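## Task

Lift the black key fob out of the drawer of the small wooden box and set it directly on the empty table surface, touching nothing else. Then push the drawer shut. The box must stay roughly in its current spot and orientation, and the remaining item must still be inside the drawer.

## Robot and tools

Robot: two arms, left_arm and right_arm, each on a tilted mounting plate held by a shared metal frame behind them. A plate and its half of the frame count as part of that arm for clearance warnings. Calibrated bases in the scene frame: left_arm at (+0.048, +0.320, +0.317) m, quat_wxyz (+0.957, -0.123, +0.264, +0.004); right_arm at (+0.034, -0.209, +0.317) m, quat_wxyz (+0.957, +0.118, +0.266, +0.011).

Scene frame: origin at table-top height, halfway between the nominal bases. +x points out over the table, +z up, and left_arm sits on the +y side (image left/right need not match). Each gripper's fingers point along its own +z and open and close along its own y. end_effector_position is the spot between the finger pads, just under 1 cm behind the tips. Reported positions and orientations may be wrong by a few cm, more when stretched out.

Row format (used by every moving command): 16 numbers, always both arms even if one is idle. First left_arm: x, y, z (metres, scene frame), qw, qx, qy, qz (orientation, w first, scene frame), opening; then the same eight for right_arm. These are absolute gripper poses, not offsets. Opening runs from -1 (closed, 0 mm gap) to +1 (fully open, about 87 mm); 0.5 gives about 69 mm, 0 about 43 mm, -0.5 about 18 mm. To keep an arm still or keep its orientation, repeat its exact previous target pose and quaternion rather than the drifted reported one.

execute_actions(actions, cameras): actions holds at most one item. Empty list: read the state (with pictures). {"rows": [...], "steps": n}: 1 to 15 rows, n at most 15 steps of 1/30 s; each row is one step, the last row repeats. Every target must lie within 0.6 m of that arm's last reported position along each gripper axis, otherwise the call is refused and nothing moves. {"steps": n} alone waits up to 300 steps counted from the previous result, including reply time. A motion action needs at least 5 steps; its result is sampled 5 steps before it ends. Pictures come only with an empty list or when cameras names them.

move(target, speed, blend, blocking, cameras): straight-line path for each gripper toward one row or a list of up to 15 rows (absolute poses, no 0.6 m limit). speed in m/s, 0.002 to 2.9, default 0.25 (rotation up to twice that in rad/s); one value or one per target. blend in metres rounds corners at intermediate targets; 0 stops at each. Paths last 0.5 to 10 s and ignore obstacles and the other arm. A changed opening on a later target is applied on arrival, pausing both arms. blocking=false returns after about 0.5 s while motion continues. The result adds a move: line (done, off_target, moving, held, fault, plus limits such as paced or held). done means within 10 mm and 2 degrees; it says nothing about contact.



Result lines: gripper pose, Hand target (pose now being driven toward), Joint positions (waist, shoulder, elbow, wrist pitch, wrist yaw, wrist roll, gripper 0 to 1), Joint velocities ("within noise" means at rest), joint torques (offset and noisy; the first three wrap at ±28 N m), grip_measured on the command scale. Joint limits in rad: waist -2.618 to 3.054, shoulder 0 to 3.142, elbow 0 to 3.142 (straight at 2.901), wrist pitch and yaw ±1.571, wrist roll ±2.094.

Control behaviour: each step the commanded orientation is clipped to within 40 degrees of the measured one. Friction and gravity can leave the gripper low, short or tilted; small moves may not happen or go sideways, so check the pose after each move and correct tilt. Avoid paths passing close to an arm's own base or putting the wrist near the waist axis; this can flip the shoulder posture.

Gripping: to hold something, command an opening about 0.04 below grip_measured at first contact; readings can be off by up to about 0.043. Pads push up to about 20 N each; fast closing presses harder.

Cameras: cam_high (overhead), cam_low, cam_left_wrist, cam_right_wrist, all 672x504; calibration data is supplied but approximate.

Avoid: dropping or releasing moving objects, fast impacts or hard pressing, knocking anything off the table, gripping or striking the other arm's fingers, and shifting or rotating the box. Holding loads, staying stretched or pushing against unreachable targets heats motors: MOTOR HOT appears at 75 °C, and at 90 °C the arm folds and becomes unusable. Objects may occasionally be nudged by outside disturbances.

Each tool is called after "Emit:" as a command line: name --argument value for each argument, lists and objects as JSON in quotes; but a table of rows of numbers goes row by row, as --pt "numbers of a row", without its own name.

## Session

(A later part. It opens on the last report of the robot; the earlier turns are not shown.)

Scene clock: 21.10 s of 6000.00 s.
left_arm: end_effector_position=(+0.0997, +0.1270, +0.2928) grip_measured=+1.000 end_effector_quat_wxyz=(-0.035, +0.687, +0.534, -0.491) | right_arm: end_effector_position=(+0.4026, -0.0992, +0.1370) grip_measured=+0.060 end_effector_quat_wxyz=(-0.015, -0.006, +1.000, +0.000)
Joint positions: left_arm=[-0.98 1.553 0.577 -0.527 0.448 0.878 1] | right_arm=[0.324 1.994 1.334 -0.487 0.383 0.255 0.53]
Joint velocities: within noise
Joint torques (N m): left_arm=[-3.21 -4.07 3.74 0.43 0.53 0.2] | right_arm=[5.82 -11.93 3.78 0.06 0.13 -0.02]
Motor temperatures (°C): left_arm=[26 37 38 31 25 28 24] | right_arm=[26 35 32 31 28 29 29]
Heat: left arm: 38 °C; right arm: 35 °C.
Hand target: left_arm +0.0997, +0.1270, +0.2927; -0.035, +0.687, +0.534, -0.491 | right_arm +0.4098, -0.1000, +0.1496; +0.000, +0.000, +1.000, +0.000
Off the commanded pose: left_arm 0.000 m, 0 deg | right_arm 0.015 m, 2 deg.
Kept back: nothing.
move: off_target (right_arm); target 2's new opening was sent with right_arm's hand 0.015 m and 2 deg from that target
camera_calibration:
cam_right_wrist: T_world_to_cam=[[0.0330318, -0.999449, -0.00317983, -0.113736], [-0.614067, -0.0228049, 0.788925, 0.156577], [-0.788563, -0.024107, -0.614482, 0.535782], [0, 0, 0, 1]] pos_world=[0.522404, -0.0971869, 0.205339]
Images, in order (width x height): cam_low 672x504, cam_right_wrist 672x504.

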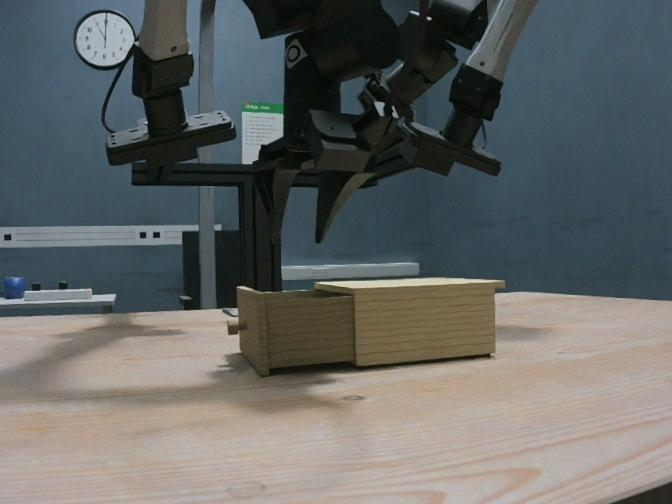

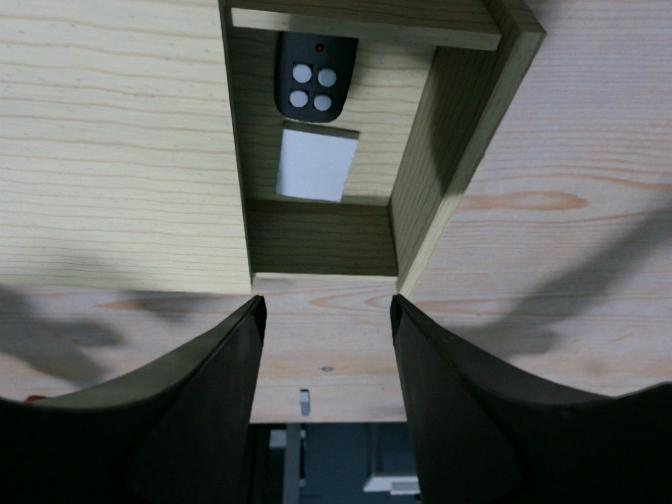

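Emit:
move --pt "0.0997 0.127 0.2928 -0.035 0.687 0.534 -0.491 1 0.424 -0.088 0.085 0 0 0.9945 0.1045 0.02" --cameras '["cam_right_wrist","cam_low"]'

Emit:
zoom_image --camera "cam_low" --region '[200, 200, 400, 380]'

Scene clock: 23.13 s of 6000.00 s.
left_arm: end_effector_position=(+0.0997, +0.1270, +0.2928) grip_measured=+1.000 end_effector_quat_wxyz=(-0.035, +0.687, +0.534, -0.491) | right_arm: end_effector_position=(+0.4167, -0.0893, +0.0900) grip_measured=+0.020 end_effector_quat_wxyz=(-0.009, +0.000, +0.995, +0.099)
Joint positions: left_arm=[-0.98 1.553 0.577 -0.527 0.448 0.878 1] | right_arm=[0.216 2.108 1.365 -0.324 0.142 0.149 0.51]
Joint velocities: within noise
Joint torques (N m): left_arm=[-3.25 -4.08 3.73 0.42 0.53 0.17] | right_arm=[3.93 -7.87 5.79 0.38 -0.21 -0.25]
Motor temperatures (°C): left_arm=[26 37 38 30 25 28 24] | right_arm=[26 35 32 31 28 29 29]
Heat: left arm: 38 °C; right arm: 35 °C.
Hand target: left_arm +0.0997, +0.1270, +0.2927; -0.035, +0.687, +0.534, -0.491 | right_arm +0.4240, -0.0881, +0.0853; +0.000, +0.000, +0.995, +0.104
Off the commanded pose: left_arm 0.000 m, 0 deg | right_arm 0.009 m, 1 deg.
Kept back: nothing.
move: done
camera_calibration:
cam_right_wrist: T_world_to_cam=[[0.0191152, -0.979691, -0.199599, -0.0792941], [-0.62415, -0.16765, 0.763105, 0.196149], [-0.781071, 0.109993, -0.614679, 0.527094], [0, 0, 0, 1]] pos_world=[0.53564, -0.102776, 0.158484]
Images, in order (width x height): cam_low 672x504, cam_right_wrist 672x504.

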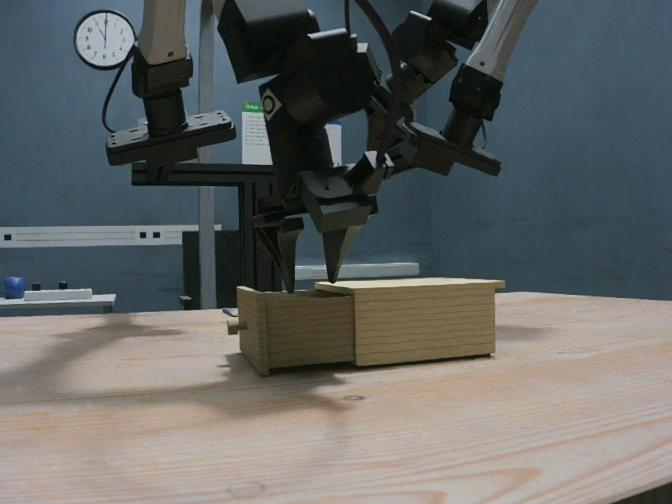

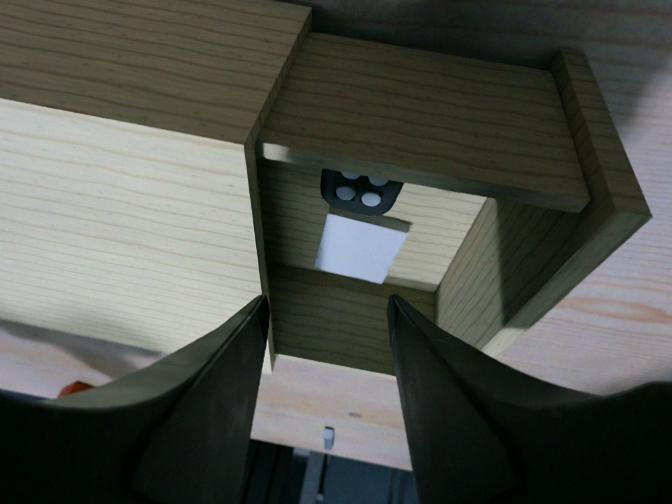

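Scaled by 2.520 from the camera's 672x504 image, which has a finer 960x720 frame.

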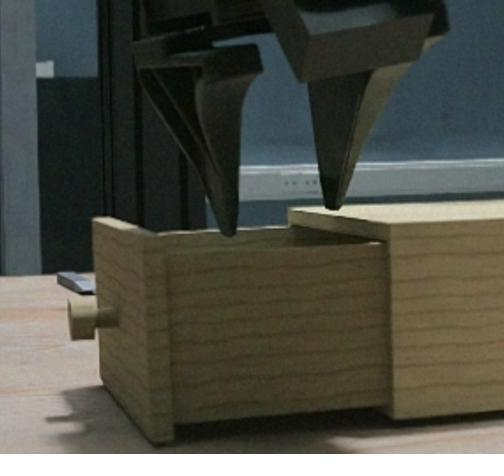

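Emit:
move --pt "0.0997 0.127 0.2928 -0.035 0.687 0.534 -0.491 1 0.430 -0.0895 0.042 0 0 0.9945 0.1045 0.02" --cameras '["cam_right_wrist","cam_low","cam_high"]' --speed 0.08

Emit:
zoom_image --camera "cam_low" --region '[200, 200, 400, 380]'

Emit:
zoom_image --camera "cam_high" --region '[280, 240, 400, 360]'

Scene clock: 24.30 s of 6000.00 s.
left_arm: end_effector_position=(+0.0997, +0.1270, +0.2928) grip_measured=+1.000 end_effector_quat_wxyz=(-0.035, +0.687, +0.534, -0.491) | right_arm: end_effector_position=(+0.4199, -0.0811, +0.0833) grip_measured=+0.020 end_effector_quat_wxyz=(-0.033, -0.012, +0.990, +0.137)
Joint positions: left_arm=[-0.98 1.553 0.577 -0.527 0.448 0.878 1] | right_arm=[0.195 2.169 1.456 -0.392 0.051 0.114 0.51]
Joint velocities: within noise
Joint torques (N m): left_arm=[-3.19 -4.1 3.75 0.43 0.53 0.18] | right_arm=[2.41 -3.25 4.34 1.42 0.5 -0.23]
Motor temperatures (°C): left_arm=[27 37 39 30 25 28 24] | right_arm=[26 35 32 31 28 29 29]
Heat: left arm: 39 °C; right arm: 35 °C.
Hand target: left_arm +0.0997, +0.1270, +0.2927; -0.035, +0.687, +0.534, -0.491 | right_arm +0.4271, -0.0915, +0.0475; -0.004, +0.000, +0.995, +0.105
Off the commanded pose: left_arm 0.000 m, 0 deg | right_arm 0.043 m, 6 deg.
Kept back: nothing.
move: off_target (right_arm)
camera_calibration:
cam_right_wrist: T_world_to_cam=[[0.0358578, -0.960731, -0.275156, -0.0718094], [-0.583748, -0.243614, 0.774526, 0.180524], [-0.811142, 0.132849, -0.56956, 0.535289], [0, 0, 0, 1]] pos_world=[0.542151, -0.0961239, 0.1453]
Images, in order (width x height): cam_high 672x504, cam_low 672x504, cam_right_wrist 672x504.

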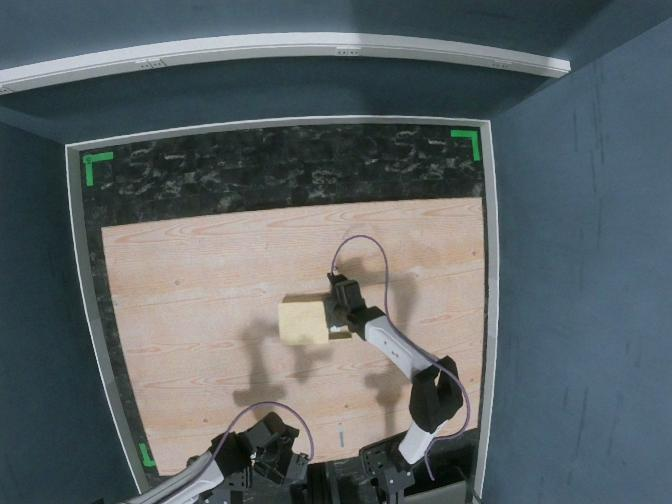

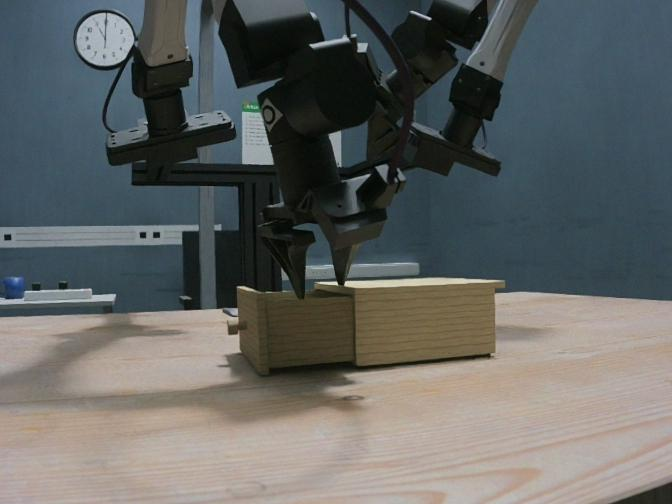

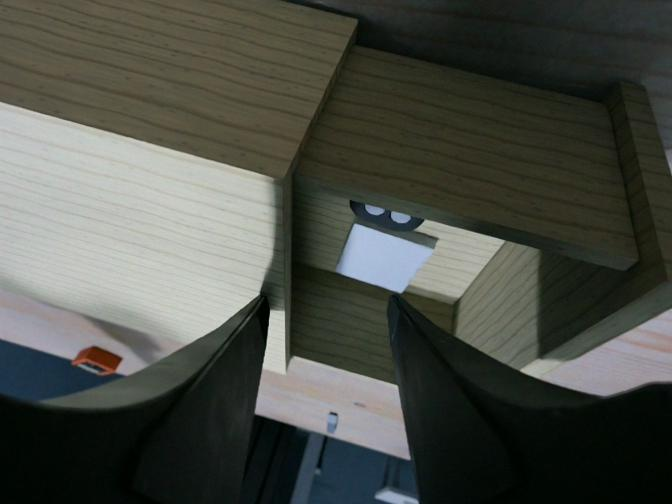

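Scaled by 2.520 from the camera's 672x504 image, which has a finer 960x720 frame.

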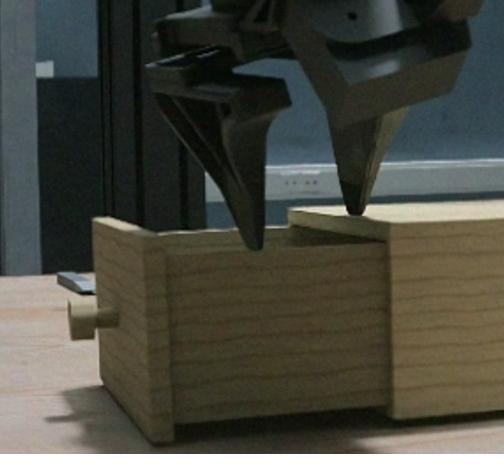

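Scaled by 4.200 from the camera's 672x504 image, which has a finer 960x720 frame.

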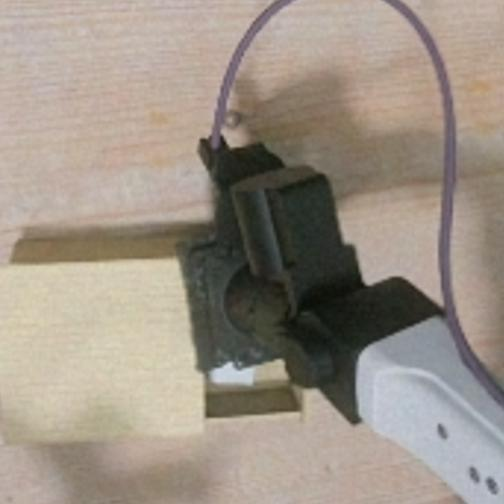

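Emit:
move --pt "0.0997 0.127 0.2928 -0.035 0.687 0.534 -0.491 1 0.424 -0.09 0.12 0 0 1 0 0.25" --pt "0.0997 0.127 0.2928 -0.035 0.687 0.534 -0.491 1 0.42 -0.085 0.14 0.0739 0.7032 0.7032 0.0739 0.25" --speed '[0.15,0.5]'

Emit:
zoom_image --camera "cam_low" --region '[150, 100, 450, 380]'

Scene clock: 28.70 s of 6000.00 s.
left_arm: end_effector_position=(+0.0997, +0.1270, +0.2928) grip_measured=+1.000 end_effector_quat_wxyz=(-0.035, +0.687, +0.534, -0.491) | right_arm: end_effector_position=(+0.4066, -0.0852, +0.1271) grip_measured=+0.250 end_effector_quat_wxyz=(+0.055, +0.698, +0.712, +0.057)
Joint positions: left_arm=[-0.98 1.553 0.577 -0.527 0.448 0.878 1] | right_arm=[0.281 1.834 0.888 0.014 0.396 1.702 0.625]
Joint velocities: within noise
Joint torques (N m): left_arm=[-3.21 -4.15 3.77 0.43 0.53 0.18] | right_arm=[5.05 -10 2.82 0.53 0.28 -0.07]
Motor temperatures (°C): left_arm=[27 37 39 30 25 28 24] | right_arm=[26 36 32 31 28 29 29]
Heat: left arm: 39 °C; right arm: 36 °C.
Hand target: left_arm +0.0997, +0.1270, +0.2927; -0.035, +0.687, +0.534, -0.491 | right_arm +0.4198, -0.0849, +0.1398; +0.073, +0.703, +0.703, +0.074
Off the commanded pose: left_arm 0.000 m, 0 deg | right_arm 0.019 m, 3 deg.
Kept back: nothing.
move: off_target (right_arm)
camera_calibration:
cam_right_wrist: T_world_to_cam=[[-0.986389, -0.0399701, -0.159496, 0.416134], [-0.148424, 0.633864, 0.75907, 0.0375868], [0.0707583, 0.772411, -0.631169, 0.253672], [0, 0, 0, 1]] pos_world=[0.398099, -0.203131, 0.19795]

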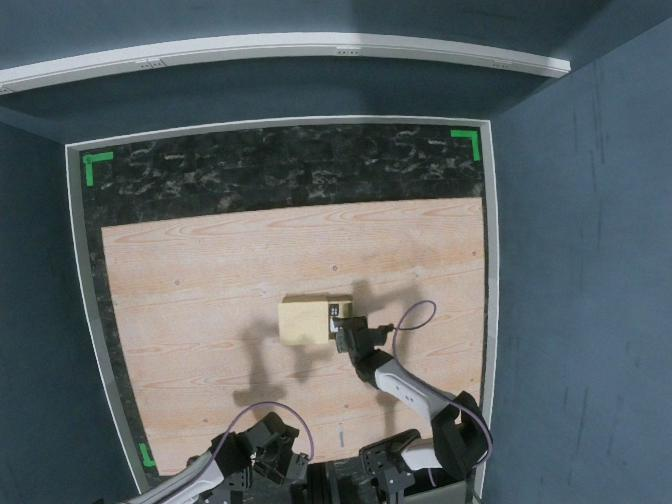

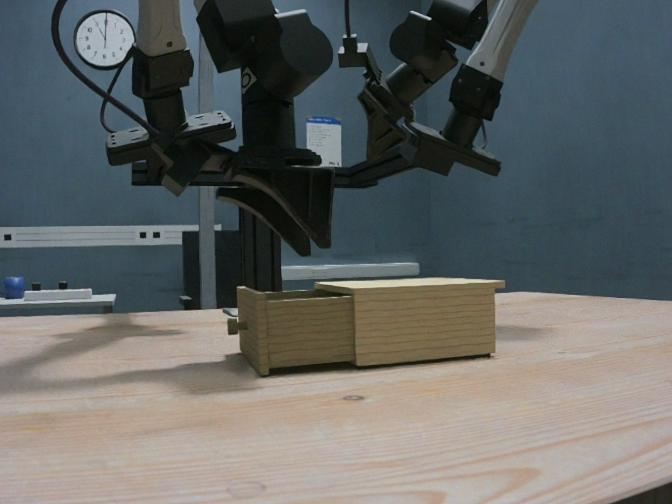

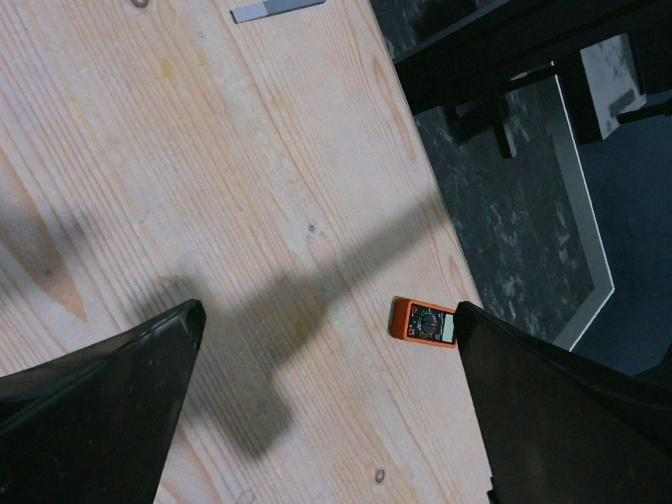

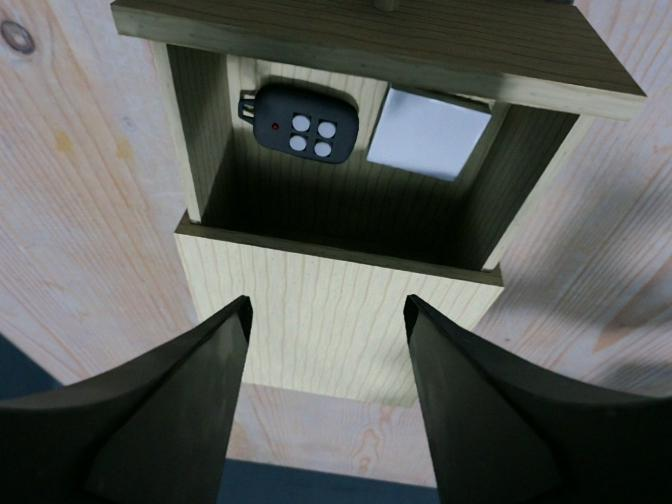

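Scaled by 1.680 from the camera's 672x504 image, which has a finer 960x720 frame.

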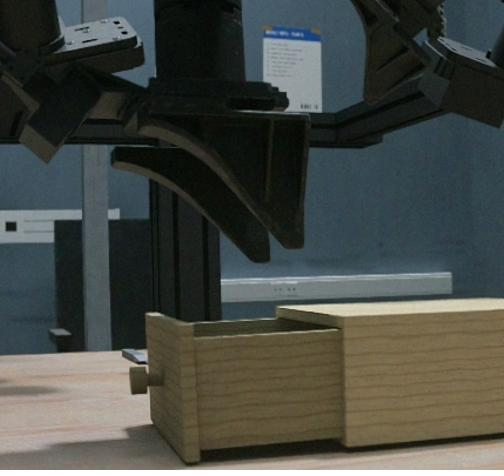

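Emit:
move --pt "0.0997 0.127 0.2928 -0.035 0.687 0.534 -0.491 1 0.424 -0.085 0.14 0.0868 0.0 0.9962 0 -1" --pt "0.0997 0.127 0.2928 -0.035 0.687 0.534 -0.491 1 0.418 -0.083 0.10 0.2079 0 0.9781 0 -1" --pt "0.0997 0.127 0.2928 -0.035 0.687 0.534 -0.491 1 0.418 -0.083 0.055 0.2079 0 0.9781 0 -1" --speed '[0.5,0.2,0.1]'

Emit:
zoom_image --camera "cam_low" --region '[150, 150, 450, 380]'

Scene clock: 33.83 s of 6000.00 s.
left_arm: end_effector_position=(+0.0997, +0.1270, +0.2928) grip_measured=+1.000 end_effector_quat_wxyz=(-0.035, +0.687, +0.534, -0.491) | right_arm: end_effector_position=(+0.4127, -0.0823, +0.0597) grip_measured=-0.973 end_effector_quat_wxyz=(+0.201, -0.003, +0.980, -0.001)
Joint positions: left_arm=[-0.98 1.553 0.577 -0.527 0.448 0.878 1] | right_arm=[0.331 2.148 0.964 0.503 0.465 0.071 0.013]
Joint velocities: within noise
Joint torques (N m): left_arm=[-3.18 -4.11 3.75 0.43 0.53 0.18] | right_arm=[3.84 -6.43 3.71 1.08 -0.06 -0.18]
Motor temperatures (°C): left_arm=[27 37 39 30 25 28 24] | right_arm=[26 36 32 31 28 29 29]
Heat: left arm: 39 °C; right arm: 36 °C.
Hand target: left_arm +0.0997, +0.1270, +0.2927; -0.035, +0.687, +0.534, -0.491 | right_arm +0.4180, -0.0830, +0.0553; +0.208, +0.000, +0.978, +0.000
Off the commanded pose: left_arm 0.000 m, 0 deg | right_arm 0.007 m, 1 deg.
Kept back: nothing.
move: done
camera_calibration:
cam_right_wrist: T_world_to_cam=[[0.0253011, -0.999627, 0.0102722, -0.0950623], [-0.889478, -0.0178208, 0.456631, 0.358047], [-0.456277, -0.0206902, -0.889597, 0.376098], [0, 0, 0, 1]] pos_world=[0.492485, -0.0808646, 0.172056]

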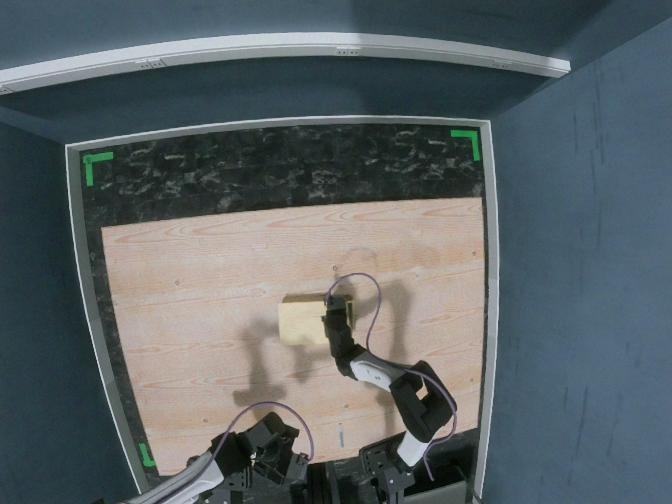

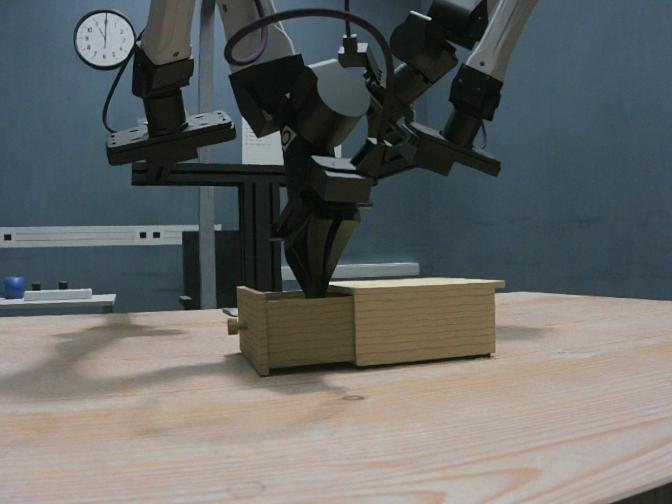

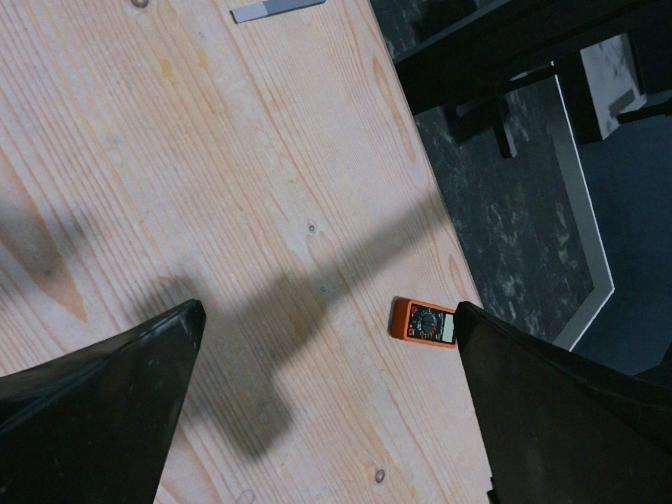

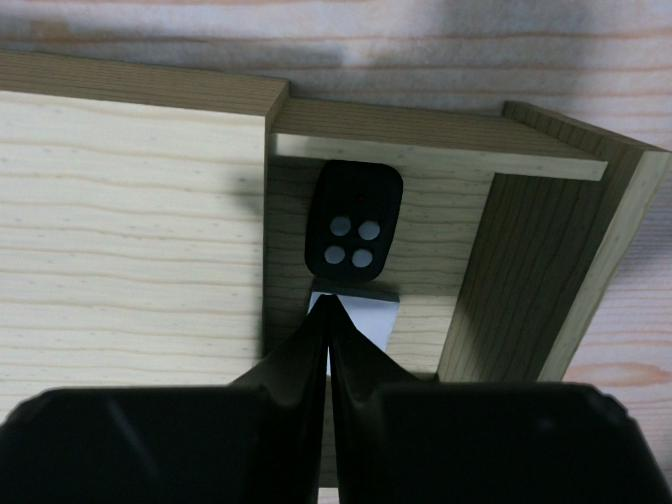

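Scaled by 1.680 from the camera's 672x504 image, which has a finer 960x720 frame.

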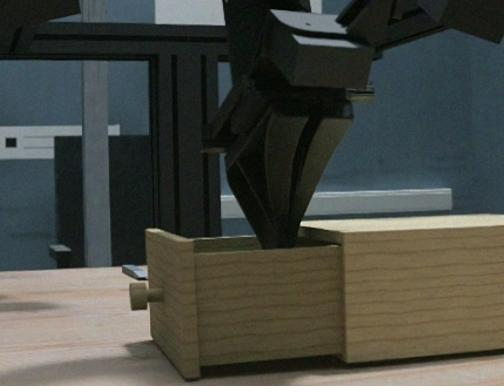

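Emit:
move --pt "0.0997 0.127 0.2928 -0.035 0.687 0.534 -0.491 1 0.437 -0.088 0.058 0.2079 0 0.9781 0 -1" --pt "0.0997 0.127 0.2928 -0.035 0.687 0.534 -0.491 1 0.437 -0.088 0.024 0.2079 0 0.9781 0 -1" --speed 0.07 --cameras '["cam_right_wrist"]'

Emit:
move --pt "0.0997 0.127 0.2928 -0.035 0.687 0.534 -0.491 1 0.437 -0.112 0.024 0.2079 0 0.9781 0 -1" --speed 0.05 --cameras '["cam_right_wrist"]'

Scene clock: 35.23 s of 6000.00 s.
left_arm: end_effector_position=(+0.0997, +0.1270, +0.2928) grip_measured=+1.000 end_effector_quat_wxyz=(-0.035, +0.687, +0.534, -0.491) | right_arm: end_effector_position=(+0.4328, -0.0868, +0.0409) grip_measured=-0.973 end_effector_quat_wxyz=(+0.203, -0.008, +0.979, -0.004)
Joint positions: left_arm=[-0.98 1.553 0.577 -0.527 0.448 0.878 1] | right_arm=[0.293 2.219 1.067 0.488 0.44 0.031 0.013]
Joint velocities: within noise
Joint torques (N m): left_arm=[-3.19 -4.11 3.75 0.42 0.53 0.16] | right_arm=[2.66 -4.01 5.6 1.27 -0.23 -0.16]
Motor temperatures (°C): left_arm=[27 37 39 30 25 28 24] | right_arm=[26 36 32 31 28 29 29]
Heat: left arm: 39 °C; right arm: 36 °C.
Hand target: left_arm +0.0997, +0.1270, +0.2927; -0.035, +0.687, +0.534, -0.491 | right_arm +0.4359, -0.0885, +0.0251; +0.208, +0.000, +0.978, +0.000
Off the commanded pose: left_arm 0.000 m, 0 deg | right_arm 0.017 m, 1 deg.
Kept back: nothing.
move: off_target (right_arm)
camera_calibration:
cam_right_wrist: T_world_to_cam=[[0.0334955, -0.999271, 0.0183306, -0.103824], [-0.891407, -0.0215758, 0.452689, 0.385122], [-0.451963, -0.031503, -0.89148, 0.36576], [0, 0, 0, 1]] pos_world=[0.512088, -0.0839163, 0.153631]
Images, in order (width x height): cam_right_wrist 672x504.

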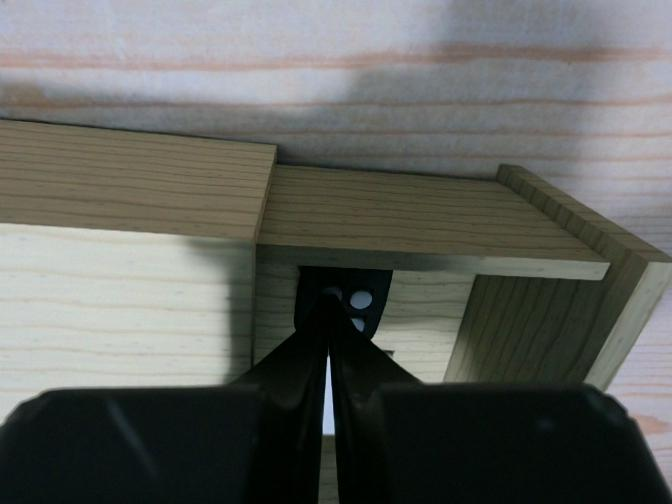

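Scene clock: 36.07 s of 6000.00 s.
left_arm: end_effector_position=(+0.0997, +0.1270, +0.2928) grip_measured=+1.000 end_effector_quat_wxyz=(-0.035, +0.687, +0.534, -0.491) | right_arm: end_effector_position=(+0.4325, -0.0887, +0.0402) grip_measured=-0.973 end_effector_quat_wxyz=(+0.202, -0.017, +0.979, +0.018)
Joint positions: left_arm=[-0.98 1.553 0.577 -0.527 0.448 0.878 1] | right_arm=[0.269 2.207 1.051 0.498 0.372 0.007 0.013]
Joint velocities: within noise
Joint torques (N m): left_arm=[-3.22 -4.07 3.81 0.43 0.53 0.19] | right_arm=[-0.54 -5.67 2.95 1.36 -0.01 -0.26]
Motor temperatures (°C): left_arm=[27 37 39 30 25 28 24] | right_arm=[26 36 32 31 28 29 29]
Heat: left arm: 39 °C; right arm: 36 °C.
Hand target: left_arm +0.0997, +0.1270, +0.2927; -0.035, +0.687, +0.534, -0.491 | right_arm +0.4357, -0.1123, +0.0257; +0.207, +0.000, +0.978, +0.000
Off the commanded pose: left_arm 0.000 m, 0 deg | right_arm 0.029 m, 3 deg.
Kept back: nothing.
move: off_target (right_arm)
camera_calibration:
cam_right_wrist: T_world_to_cam=[[0.0604161, -0.99792, -0.0224883, -0.11559], [-0.88934, -0.064045, 0.452739, 0.380421], [-0.453238, -0.00735303, -0.891359, 0.367665], [0, 0, 0, 1]] pos_world=[0.511947, -0.0882822, 0.15289]
Images, in order (width x height): cam_right_wrist 672x504.

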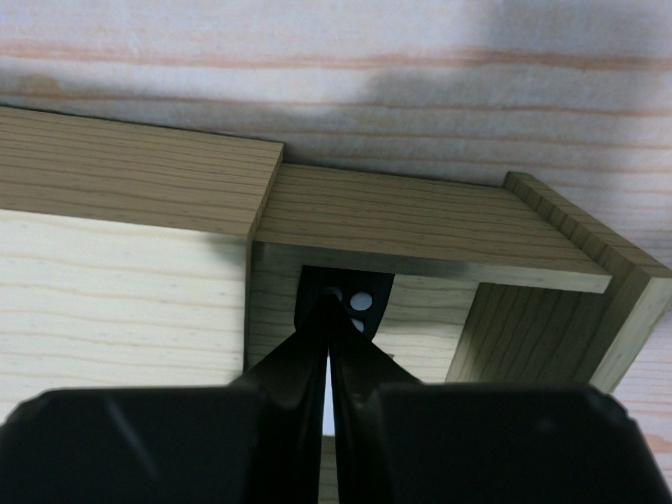

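Emit:
move --pt "0.0997 0.127 0.2928 -0.035 0.687 0.534 -0.491 1 0.437 -0.112 0.040 0.2079 0 0.9781 0 -1" --speed 0.03 --cameras '["cam_right_wrist"]'

Scene clock: 37.00 s of 6000.00 s.
left_arm: end_effector_position=(+0.0997, +0.1270, +0.2928) grip_measured=+1.000 end_effector_quat_wxyz=(-0.035, +0.687, +0.534, -0.491) | right_arm: end_effector_position=(+0.4321, -0.0890, +0.0412) grip_measured=-0.973 end_effector_quat_wxyz=(+0.205, -0.016, +0.978, +0.025)
Joint positions: left_arm=[-0.98 1.553 0.577 -0.527 0.448 0.878 1] | right_arm=[0.264 2.2 1.038 0.512 0.356 0.006 0.013]
Joint velocities: within noise
Joint torques (N m): left_arm=[-3.19 -4.08 3.78 0.43 0.54 0.18] | right_arm=[1.24 -9.26 1.7 0.94 0.24 -0.23]
Motor temperatures (°C): left_arm=[27 37 39 30 25 28 24] | right_arm=[26 36 32 31 28 29 29]
Heat: left arm: 39 °C; right arm: 36 °C.
Hand target: left_arm +0.0997, +0.1270, +0.2927; -0.035, +0.687, +0.534, -0.491 | right_arm +0.4365, -0.1117, +0.0401; +0.208, +0.000, +0.978, +0.000
Off the commanded pose: left_arm 0.000 m, 0 deg | right_arm 0.024 m, 3 deg.
Kept back: nothing.
move: off_target (right_arm)
camera_calibration:
cam_right_wrist: T_world_to_cam=[[0.0607512, -0.997524, -0.0354166, -0.115397], [-0.891762, -0.0701816, 0.447028, 0.380366], [-0.448407, 0.00442567, -0.893818, 0.367426], [0, 0, 0, 1]] pos_world=[0.510963, -0.0900428, 0.15429]
Images, in order (width x height): cam_right_wrist 672x504.

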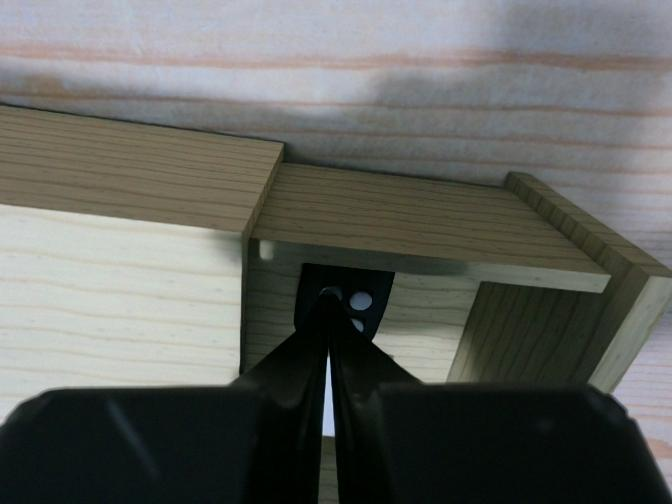

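Emit:
move --pt "0.0997 0.127 0.2928 -0.035 0.687 0.534 -0.491 1 0.437 -0.10 0.06 0.2079 0 0.9781 0 -1" --pt "0.0997 0.127 0.2928 -0.035 0.687 0.534 -0.491 1 0.430 -0.092 0.088 0.2079 0 0.9781 0 -1" --pt "0.0997 0.127 0.2928 -0.035 0.687 0.534 -0.491 1 0.430 -0.092 0.088 0.2079 0 0.9781 0 0.04" --speed 0.1 --cameras '["cam_right_wrist","cam_low"]'

Emit:
zoom_image --camera "cam_right_wrist" --region '[180, 130, 480, 400]'

Scene clock: 38.90 s of 6000.00 s.
left_arm: end_effector_position=(+0.0997, +0.1270, +0.2928) grip_measured=+1.000 end_effector_quat_wxyz=(-0.035, +0.687, +0.534, -0.491) | right_arm: end_effector_position=(+0.4202, -0.0925, +0.0742) grip_measured=+0.040 end_effector_quat_wxyz=(+0.193, -0.010, +0.981, -0.001)
Joint positions: left_arm=[-0.98 1.553 0.577 -0.527 0.448 0.878 1] | right_arm=[0.316 2.079 0.971 0.415 0.449 0.055 0.52]
Joint velocities: within noise
Joint torques (N m): left_arm=[-3.22 -4.11 3.74 0.43 0.55 0.18] | right_arm=[5.59 -11.06 2.04 0.82 0.13 -0.02]
Motor temperatures (°C): left_arm=[27 37 39 30 25 28 24] | right_arm=[26 37 32 31 28 29 29]
Heat: left arm: 39 °C; right arm: 37 °C.
Hand target: left_arm +0.0997, +0.1270, +0.2927; -0.035, +0.687, +0.534, -0.491 | right_arm +0.4300, -0.0920, +0.0875; +0.208, +0.000, +0.978, +0.000
Off the commanded pose: left_arm 0.000 m, 0 deg | right_arm 0.017 m, 2 deg.
Kept back: nothing.
move: off_target (right_arm); target 3's new opening was sent with right_arm's hand 0.017 m and 2 deg from that target
camera_calibration:
cam_right_wrist: T_world_to_cam=[[0.038187, -0.999193, 0.0124925, -0.111123], [-0.881311, -0.0277841, 0.471719, 0.352486], [-0.470991, -0.0290233, -0.88166, 0.397087], [0, 0, 0, 1]] pos_world=[0.501917, -0.0897155, 0.18521]
Images, in order (width x height): cam_low 672x504, cam_right_wrist 672x504.

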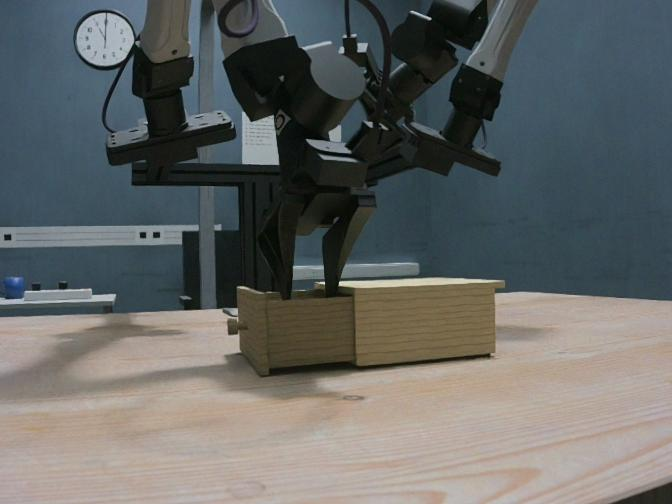

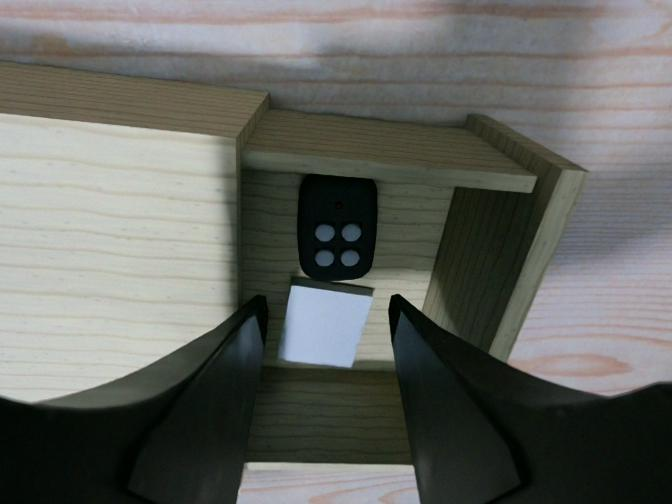

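Scaled by 1.680 from the camera's 672x504 image, which has a finer 960x720 frame.

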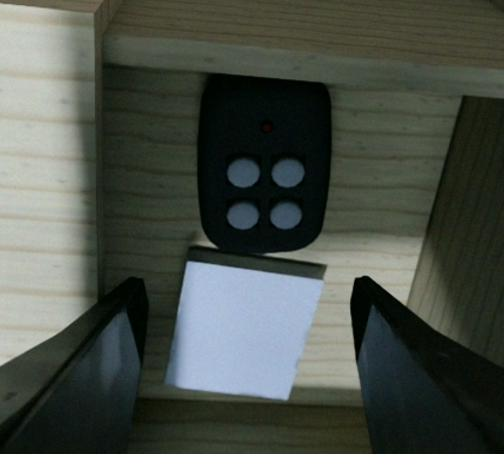

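Emit:
move --pt "0.0997 0.127 0.2928 -0.035 0.687 0.534 -0.491 1 0.434 -0.095 0.065 0.2079 0 0.9781 0 0.0" --pt "0.0997 0.127 0.2928 -0.035 0.687 0.534 -0.491 1 0.434 -0.095 0.024 0.2079 0 0.9781 0 0.0" --speed 0.08 --cameras '["cam_right_wrist","cam_low"]'

Emit:
zoom_image --camera "cam_right_wrist" --region '[180, 130, 480, 400]'

Scene clock: 40.40 s of 6000.00 s.
left_arm: end_effector_position=(+0.0997, +0.1270, +0.2928) grip_measured=+1.000 end_effector_quat_wxyz=(-0.035, +0.687, +0.534, -0.491) | right_arm: end_effector_position=(+0.4273, -0.1036, +0.0412) grip_measured=-0.001 end_effector_quat_wxyz=(+0.194, -0.019, +0.981, -0.015)
Joint positions: left_arm=[-0.98 1.553 0.577 -0.527 0.448 0.878 1] | right_arm=[0.265 2.195 1.038 0.482 0.433 -0.004 0.5]
Joint velocities: within noise
Joint torques (N m): left_arm=[-3.18 -4.08 3.79 0.43 0.53 0.19] | right_arm=[3.71 -3.04 5.85 1.46 -0.26 0.19]
Motor temperatures (°C): left_arm=[27 37 39 30 25 28 24] | right_arm=[26 37 32 31 28 29 29]
Heat: left arm: 39 °C; right arm: 37 °C.
Hand target: left_arm +0.0997, +0.1270, +0.2927; -0.035, +0.687, +0.534, -0.491 | right_arm +0.4327, -0.0957, +0.0258; +0.207, +0.000, +0.978, +0.000
Off the commanded pose: left_arm 0.000 m, 0 deg | right_arm 0.020 m, 3 deg.
Kept back: nothing.
move: off_target (right_arm)
camera_calibration:
cam_right_wrist: T_world_to_cam=[[0.0502702, -0.997826, 0.0426239, -0.128395], [-0.882834, -0.0244407, 0.469049, 0.37511], [-0.466987, -0.061209, -0.882143, 0.365963], [0, 0, 0, 1]] pos_world=[0.508514, -0.0965473, 0.15236]
Images, in order (width x height): cam_low 672x504, cam_right_wrist 672x504.

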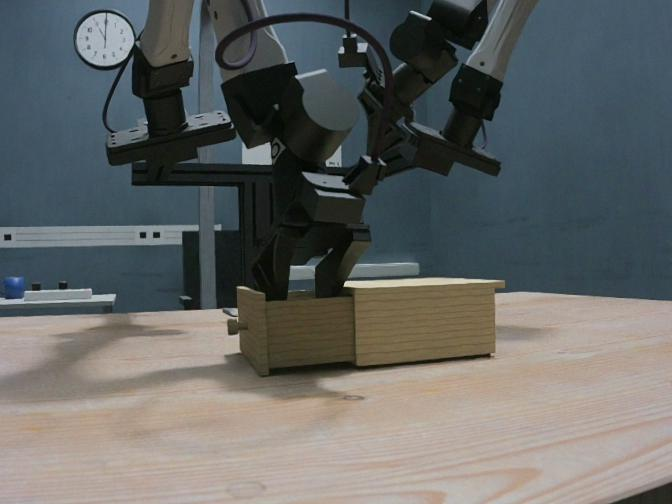

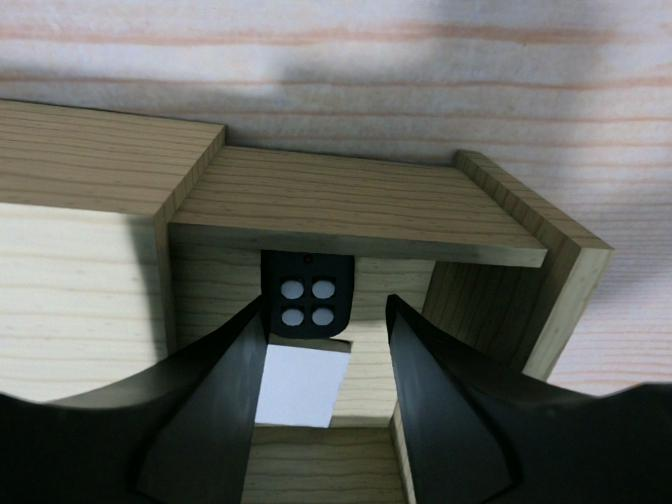

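Scaled by 1.680 from the camera's 672x504 image, which has a finer 960x720 frame.

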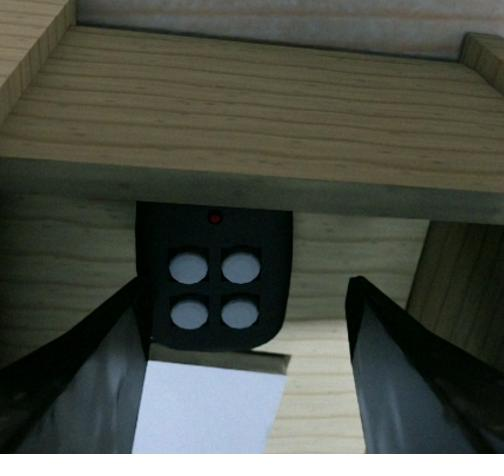

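Emit:
move --pt "0.0997 0.127 0.2928 -0.035 0.687 0.534 -0.491 1 0.434 -0.093 0.062 0.2079 0 0.9781 0 0.06" --pt "0.0997 0.127 0.2928 -0.035 0.687 0.534 -0.491 1 0.434 -0.082 0.060 0.2079 0 0.9781 0 0.06" --speed 0.08 --cameras '["cam_right_wrist"]'

Scene clock: 41.63 s of 6000.00 s.
left_arm: end_effector_position=(+0.0997, +0.1270, +0.2928) grip_measured=+1.000 end_effector_quat_wxyz=(-0.035, +0.687, +0.534, -0.491) | right_arm: end_effector_position=(+0.4208, -0.1053, +0.0462) grip_measured=+0.060 end_effector_quat_wxyz=(+0.189, -0.007, +0.981, -0.034)
Joint positions: left_arm=[-0.98 1.553 0.577 -0.527 0.448 0.878 1] | right_arm=[0.284 2.181 1.022 0.464 0.49 0.031 0.53]
Joint velocities: within noise
Joint torques (N m): left_arm=[-3.19 -4.07 3.81 0.43 0.53 0.18] | right_arm=[8.01 -10.07 3.47 0.78 -0.35 0.18]
Motor temperatures (°C): left_arm=[27 37 39 30 25 28 24] | right_arm=[26 37 32 31 28 29 29]
Heat: left arm: 39 °C; right arm: 37 °C.
Hand target: left_arm +0.0997, +0.1270, +0.2927; -0.035, +0.687, +0.534, -0.491 | right_arm +0.4334, -0.0824, +0.0603; +0.208, +0.000, +0.978, +0.000
Off the commanded pose: left_arm 0.000 m, 0 deg | right_arm 0.030 m, 5 deg.
Kept back: nothing.
move: off_target (right_arm)
camera_calibration:
cam_right_wrist: T_world_to_cam=[[0.020115, -0.996958, 0.0752997, -0.118752], [-0.878508, 0.0183309, 0.477376, 0.369178], [-0.477305, -0.0757538, -0.875467, 0.3698], [0, 0, 0, 1]] pos_world=[0.503221, -0.0971439, 0.156453]
Images, in order (width x height): cam_right_wrist 672x504.

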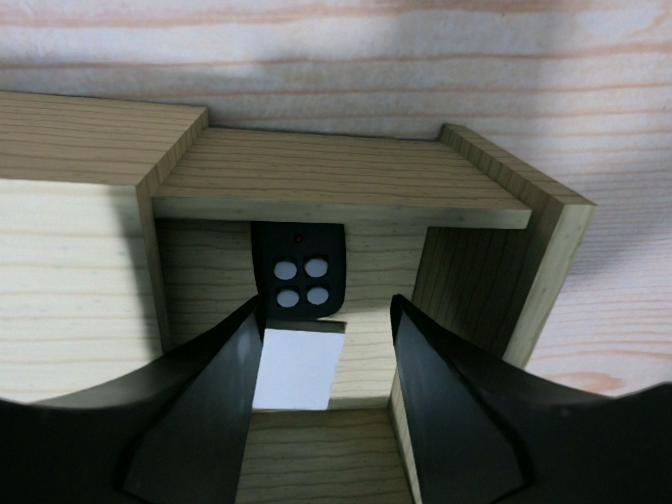

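Emit:
move --pt "0.0997 0.127 0.2928 -0.035 0.687 0.534 -0.491 1 0.432 -0.10 0.10 0.2074 0.0145 0.9757 0.0683 0.04" --pt "0.0997 0.127 0.2928 -0.035 0.687 0.534 -0.491 1 0.434 -0.097 0.065 0.2074 0.0145 0.9757 0.0683 0.04" --speed 0.1 --cameras '["cam_right_wrist"]'

Scene clock: 43.47 s of 6000.00 s.
left_arm: end_effector_position=(+0.0997, +0.1270, +0.2928) grip_measured=+1.000 end_effector_quat_wxyz=(-0.035, +0.687, +0.534, -0.491) | right_arm: end_effector_position=(+0.4252, -0.0958, +0.0681) grip_measured=+0.040 end_effector_quat_wxyz=(+0.196, +0.009, +0.978, +0.066)
Joint positions: left_arm=[-0.98 1.553 0.577 -0.527 0.448 0.878 1] | right_arm=[0.236 2.069 0.947 0.464 0.263 0.059 0.52]
Joint velocities: within noise
Joint torques (N m): left_arm=[-3.18 -4.07 3.79 0.44 0.54 0.18] | right_arm=[3.26 -6.71 4.29 1.06 -0.12 -0.21]
Motor temperatures (°C): left_arm=[27 37 39 30 25 28 24] | right_arm=[26 37 32 31 28 29 29]
Heat: left arm: 39 °C; right arm: 37 °C.
Hand target: left_arm +0.0997, +0.1270, +0.2927; -0.035, +0.687, +0.534, -0.491 | right_arm +0.4339, -0.0971, +0.0653; +0.207, +0.014, +0.976, +0.068
Off the commanded pose: left_arm 0.000 m, 0 deg | right_arm 0.009 m, 1 deg.
Kept back: nothing.
move: done
camera_calibration:
cam_right_wrist: T_world_to_cam=[[0.0274115, -0.991483, -0.127319, -0.099818], [-0.885347, -0.0832161, 0.457422, 0.357031], [-0.464121, 0.100183, -0.880088, 0.403391], [0, 0, 0, 1]] pos_world=[0.506056, -0.10967, 0.178997]
Images, in order (width x height): cam_right_wrist 672x504.

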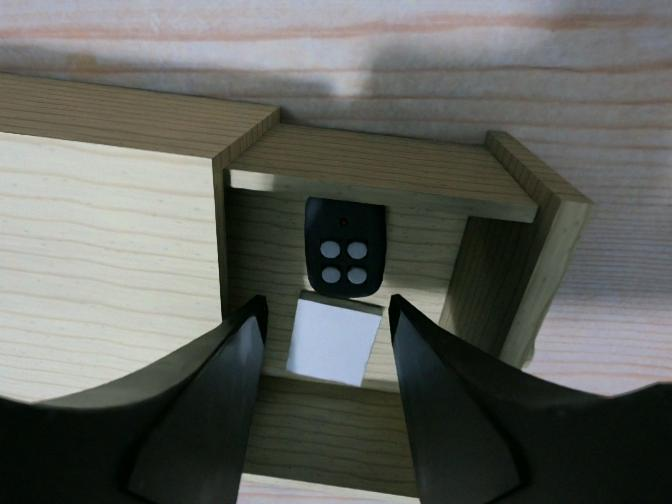

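Emit:
move --pt "0.0997 0.127 0.2928 -0.035 0.687 0.534 -0.491 1 0.436 -0.0975 0.026 0.2074 0.0145 0.9757 0.0683 0.04" --speed 0.08 --cameras '["cam_right_wrist","cam_low"]'

Emit:
zoom_image --camera "cam_right_wrist" --region '[180, 130, 480, 400]'

Scene clock: 44.43 s of 6000.00 s.
left_arm: end_effector_position=(+0.0997, +0.1270, +0.2928) grip_measured=+1.000 end_effector_quat_wxyz=(-0.035, +0.687, +0.534, -0.491) | right_arm: end_effector_position=(+0.4266, -0.1002, +0.0372) grip_measured=+0.038 end_effector_quat_wxyz=(+0.193, +0.011, +0.979, +0.060)
Joint positions: left_arm=[-0.98 1.553 0.577 -0.527 0.448 0.878 1] | right_arm=[0.202 2.181 1.009 0.511 0.248 0.041 0.519]
Joint velocities: within noise
Joint torques (N m): left_arm=[-3.25 -4.05 3.82 0.42 0.53 0.19] | right_arm=[3 -4.55 5.22 1.37 -0.31 -0.25]
Motor temperatures (°C): left_arm=[27 37 39 30 25 28 24] | right_arm=[26 37 32 31 28 29 29]
Heat: left arm: 39 °C; right arm: 37 °C.
Hand target: left_arm +0.0997, +0.1270, +0.2927; -0.035, +0.687, +0.534, -0.491 | right_arm +0.4352, -0.0979, +0.0270; +0.207, +0.014, +0.976, +0.068
Off the commanded pose: left_arm 0.000 m, 0 deg | right_arm 0.015 m, 2 deg.
Kept back: nothing.
move: off_target (right_arm)
camera_calibration:
cam_right_wrist: T_world_to_cam=[[0.021204, -0.993025, -0.115982, -0.106053], [-0.881969, -0.0732114, 0.465586, 0.371244], [-0.47083, 0.09242, -0.87737, 0.37926], [0, 0, 0, 1]] pos_world=[0.508242, -0.113185, 0.147604]
Images, in order (width x height): cam_low 672x504, cam_right_wrist 672x504.

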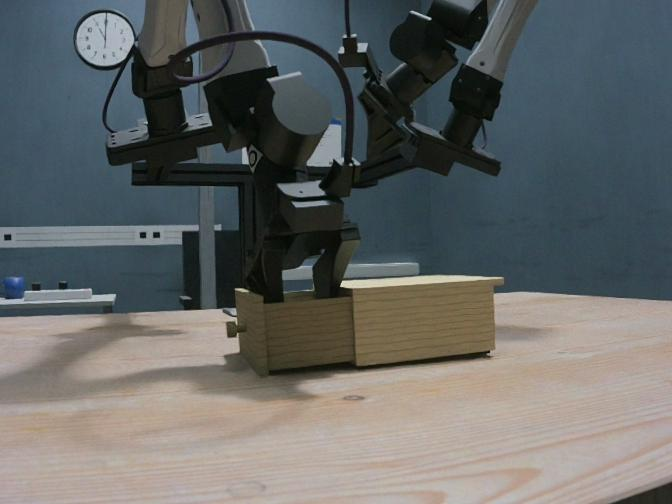

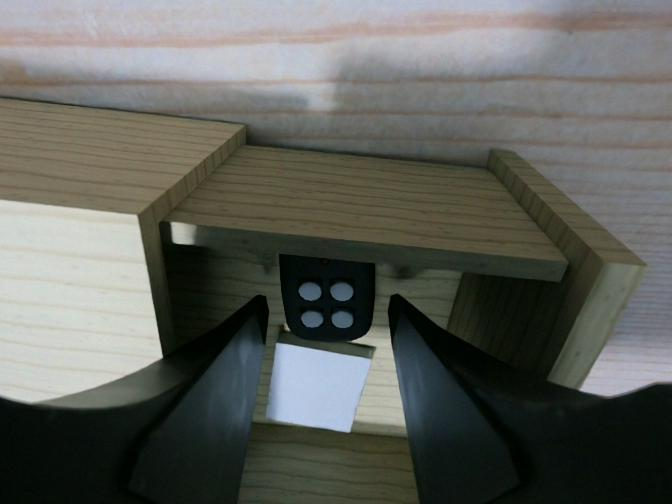

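Scaled by 1.680 from the camera's 672x504 image, which has a finer 960x720 frame.

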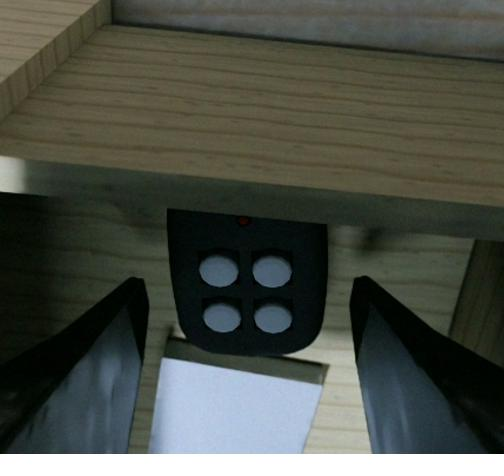

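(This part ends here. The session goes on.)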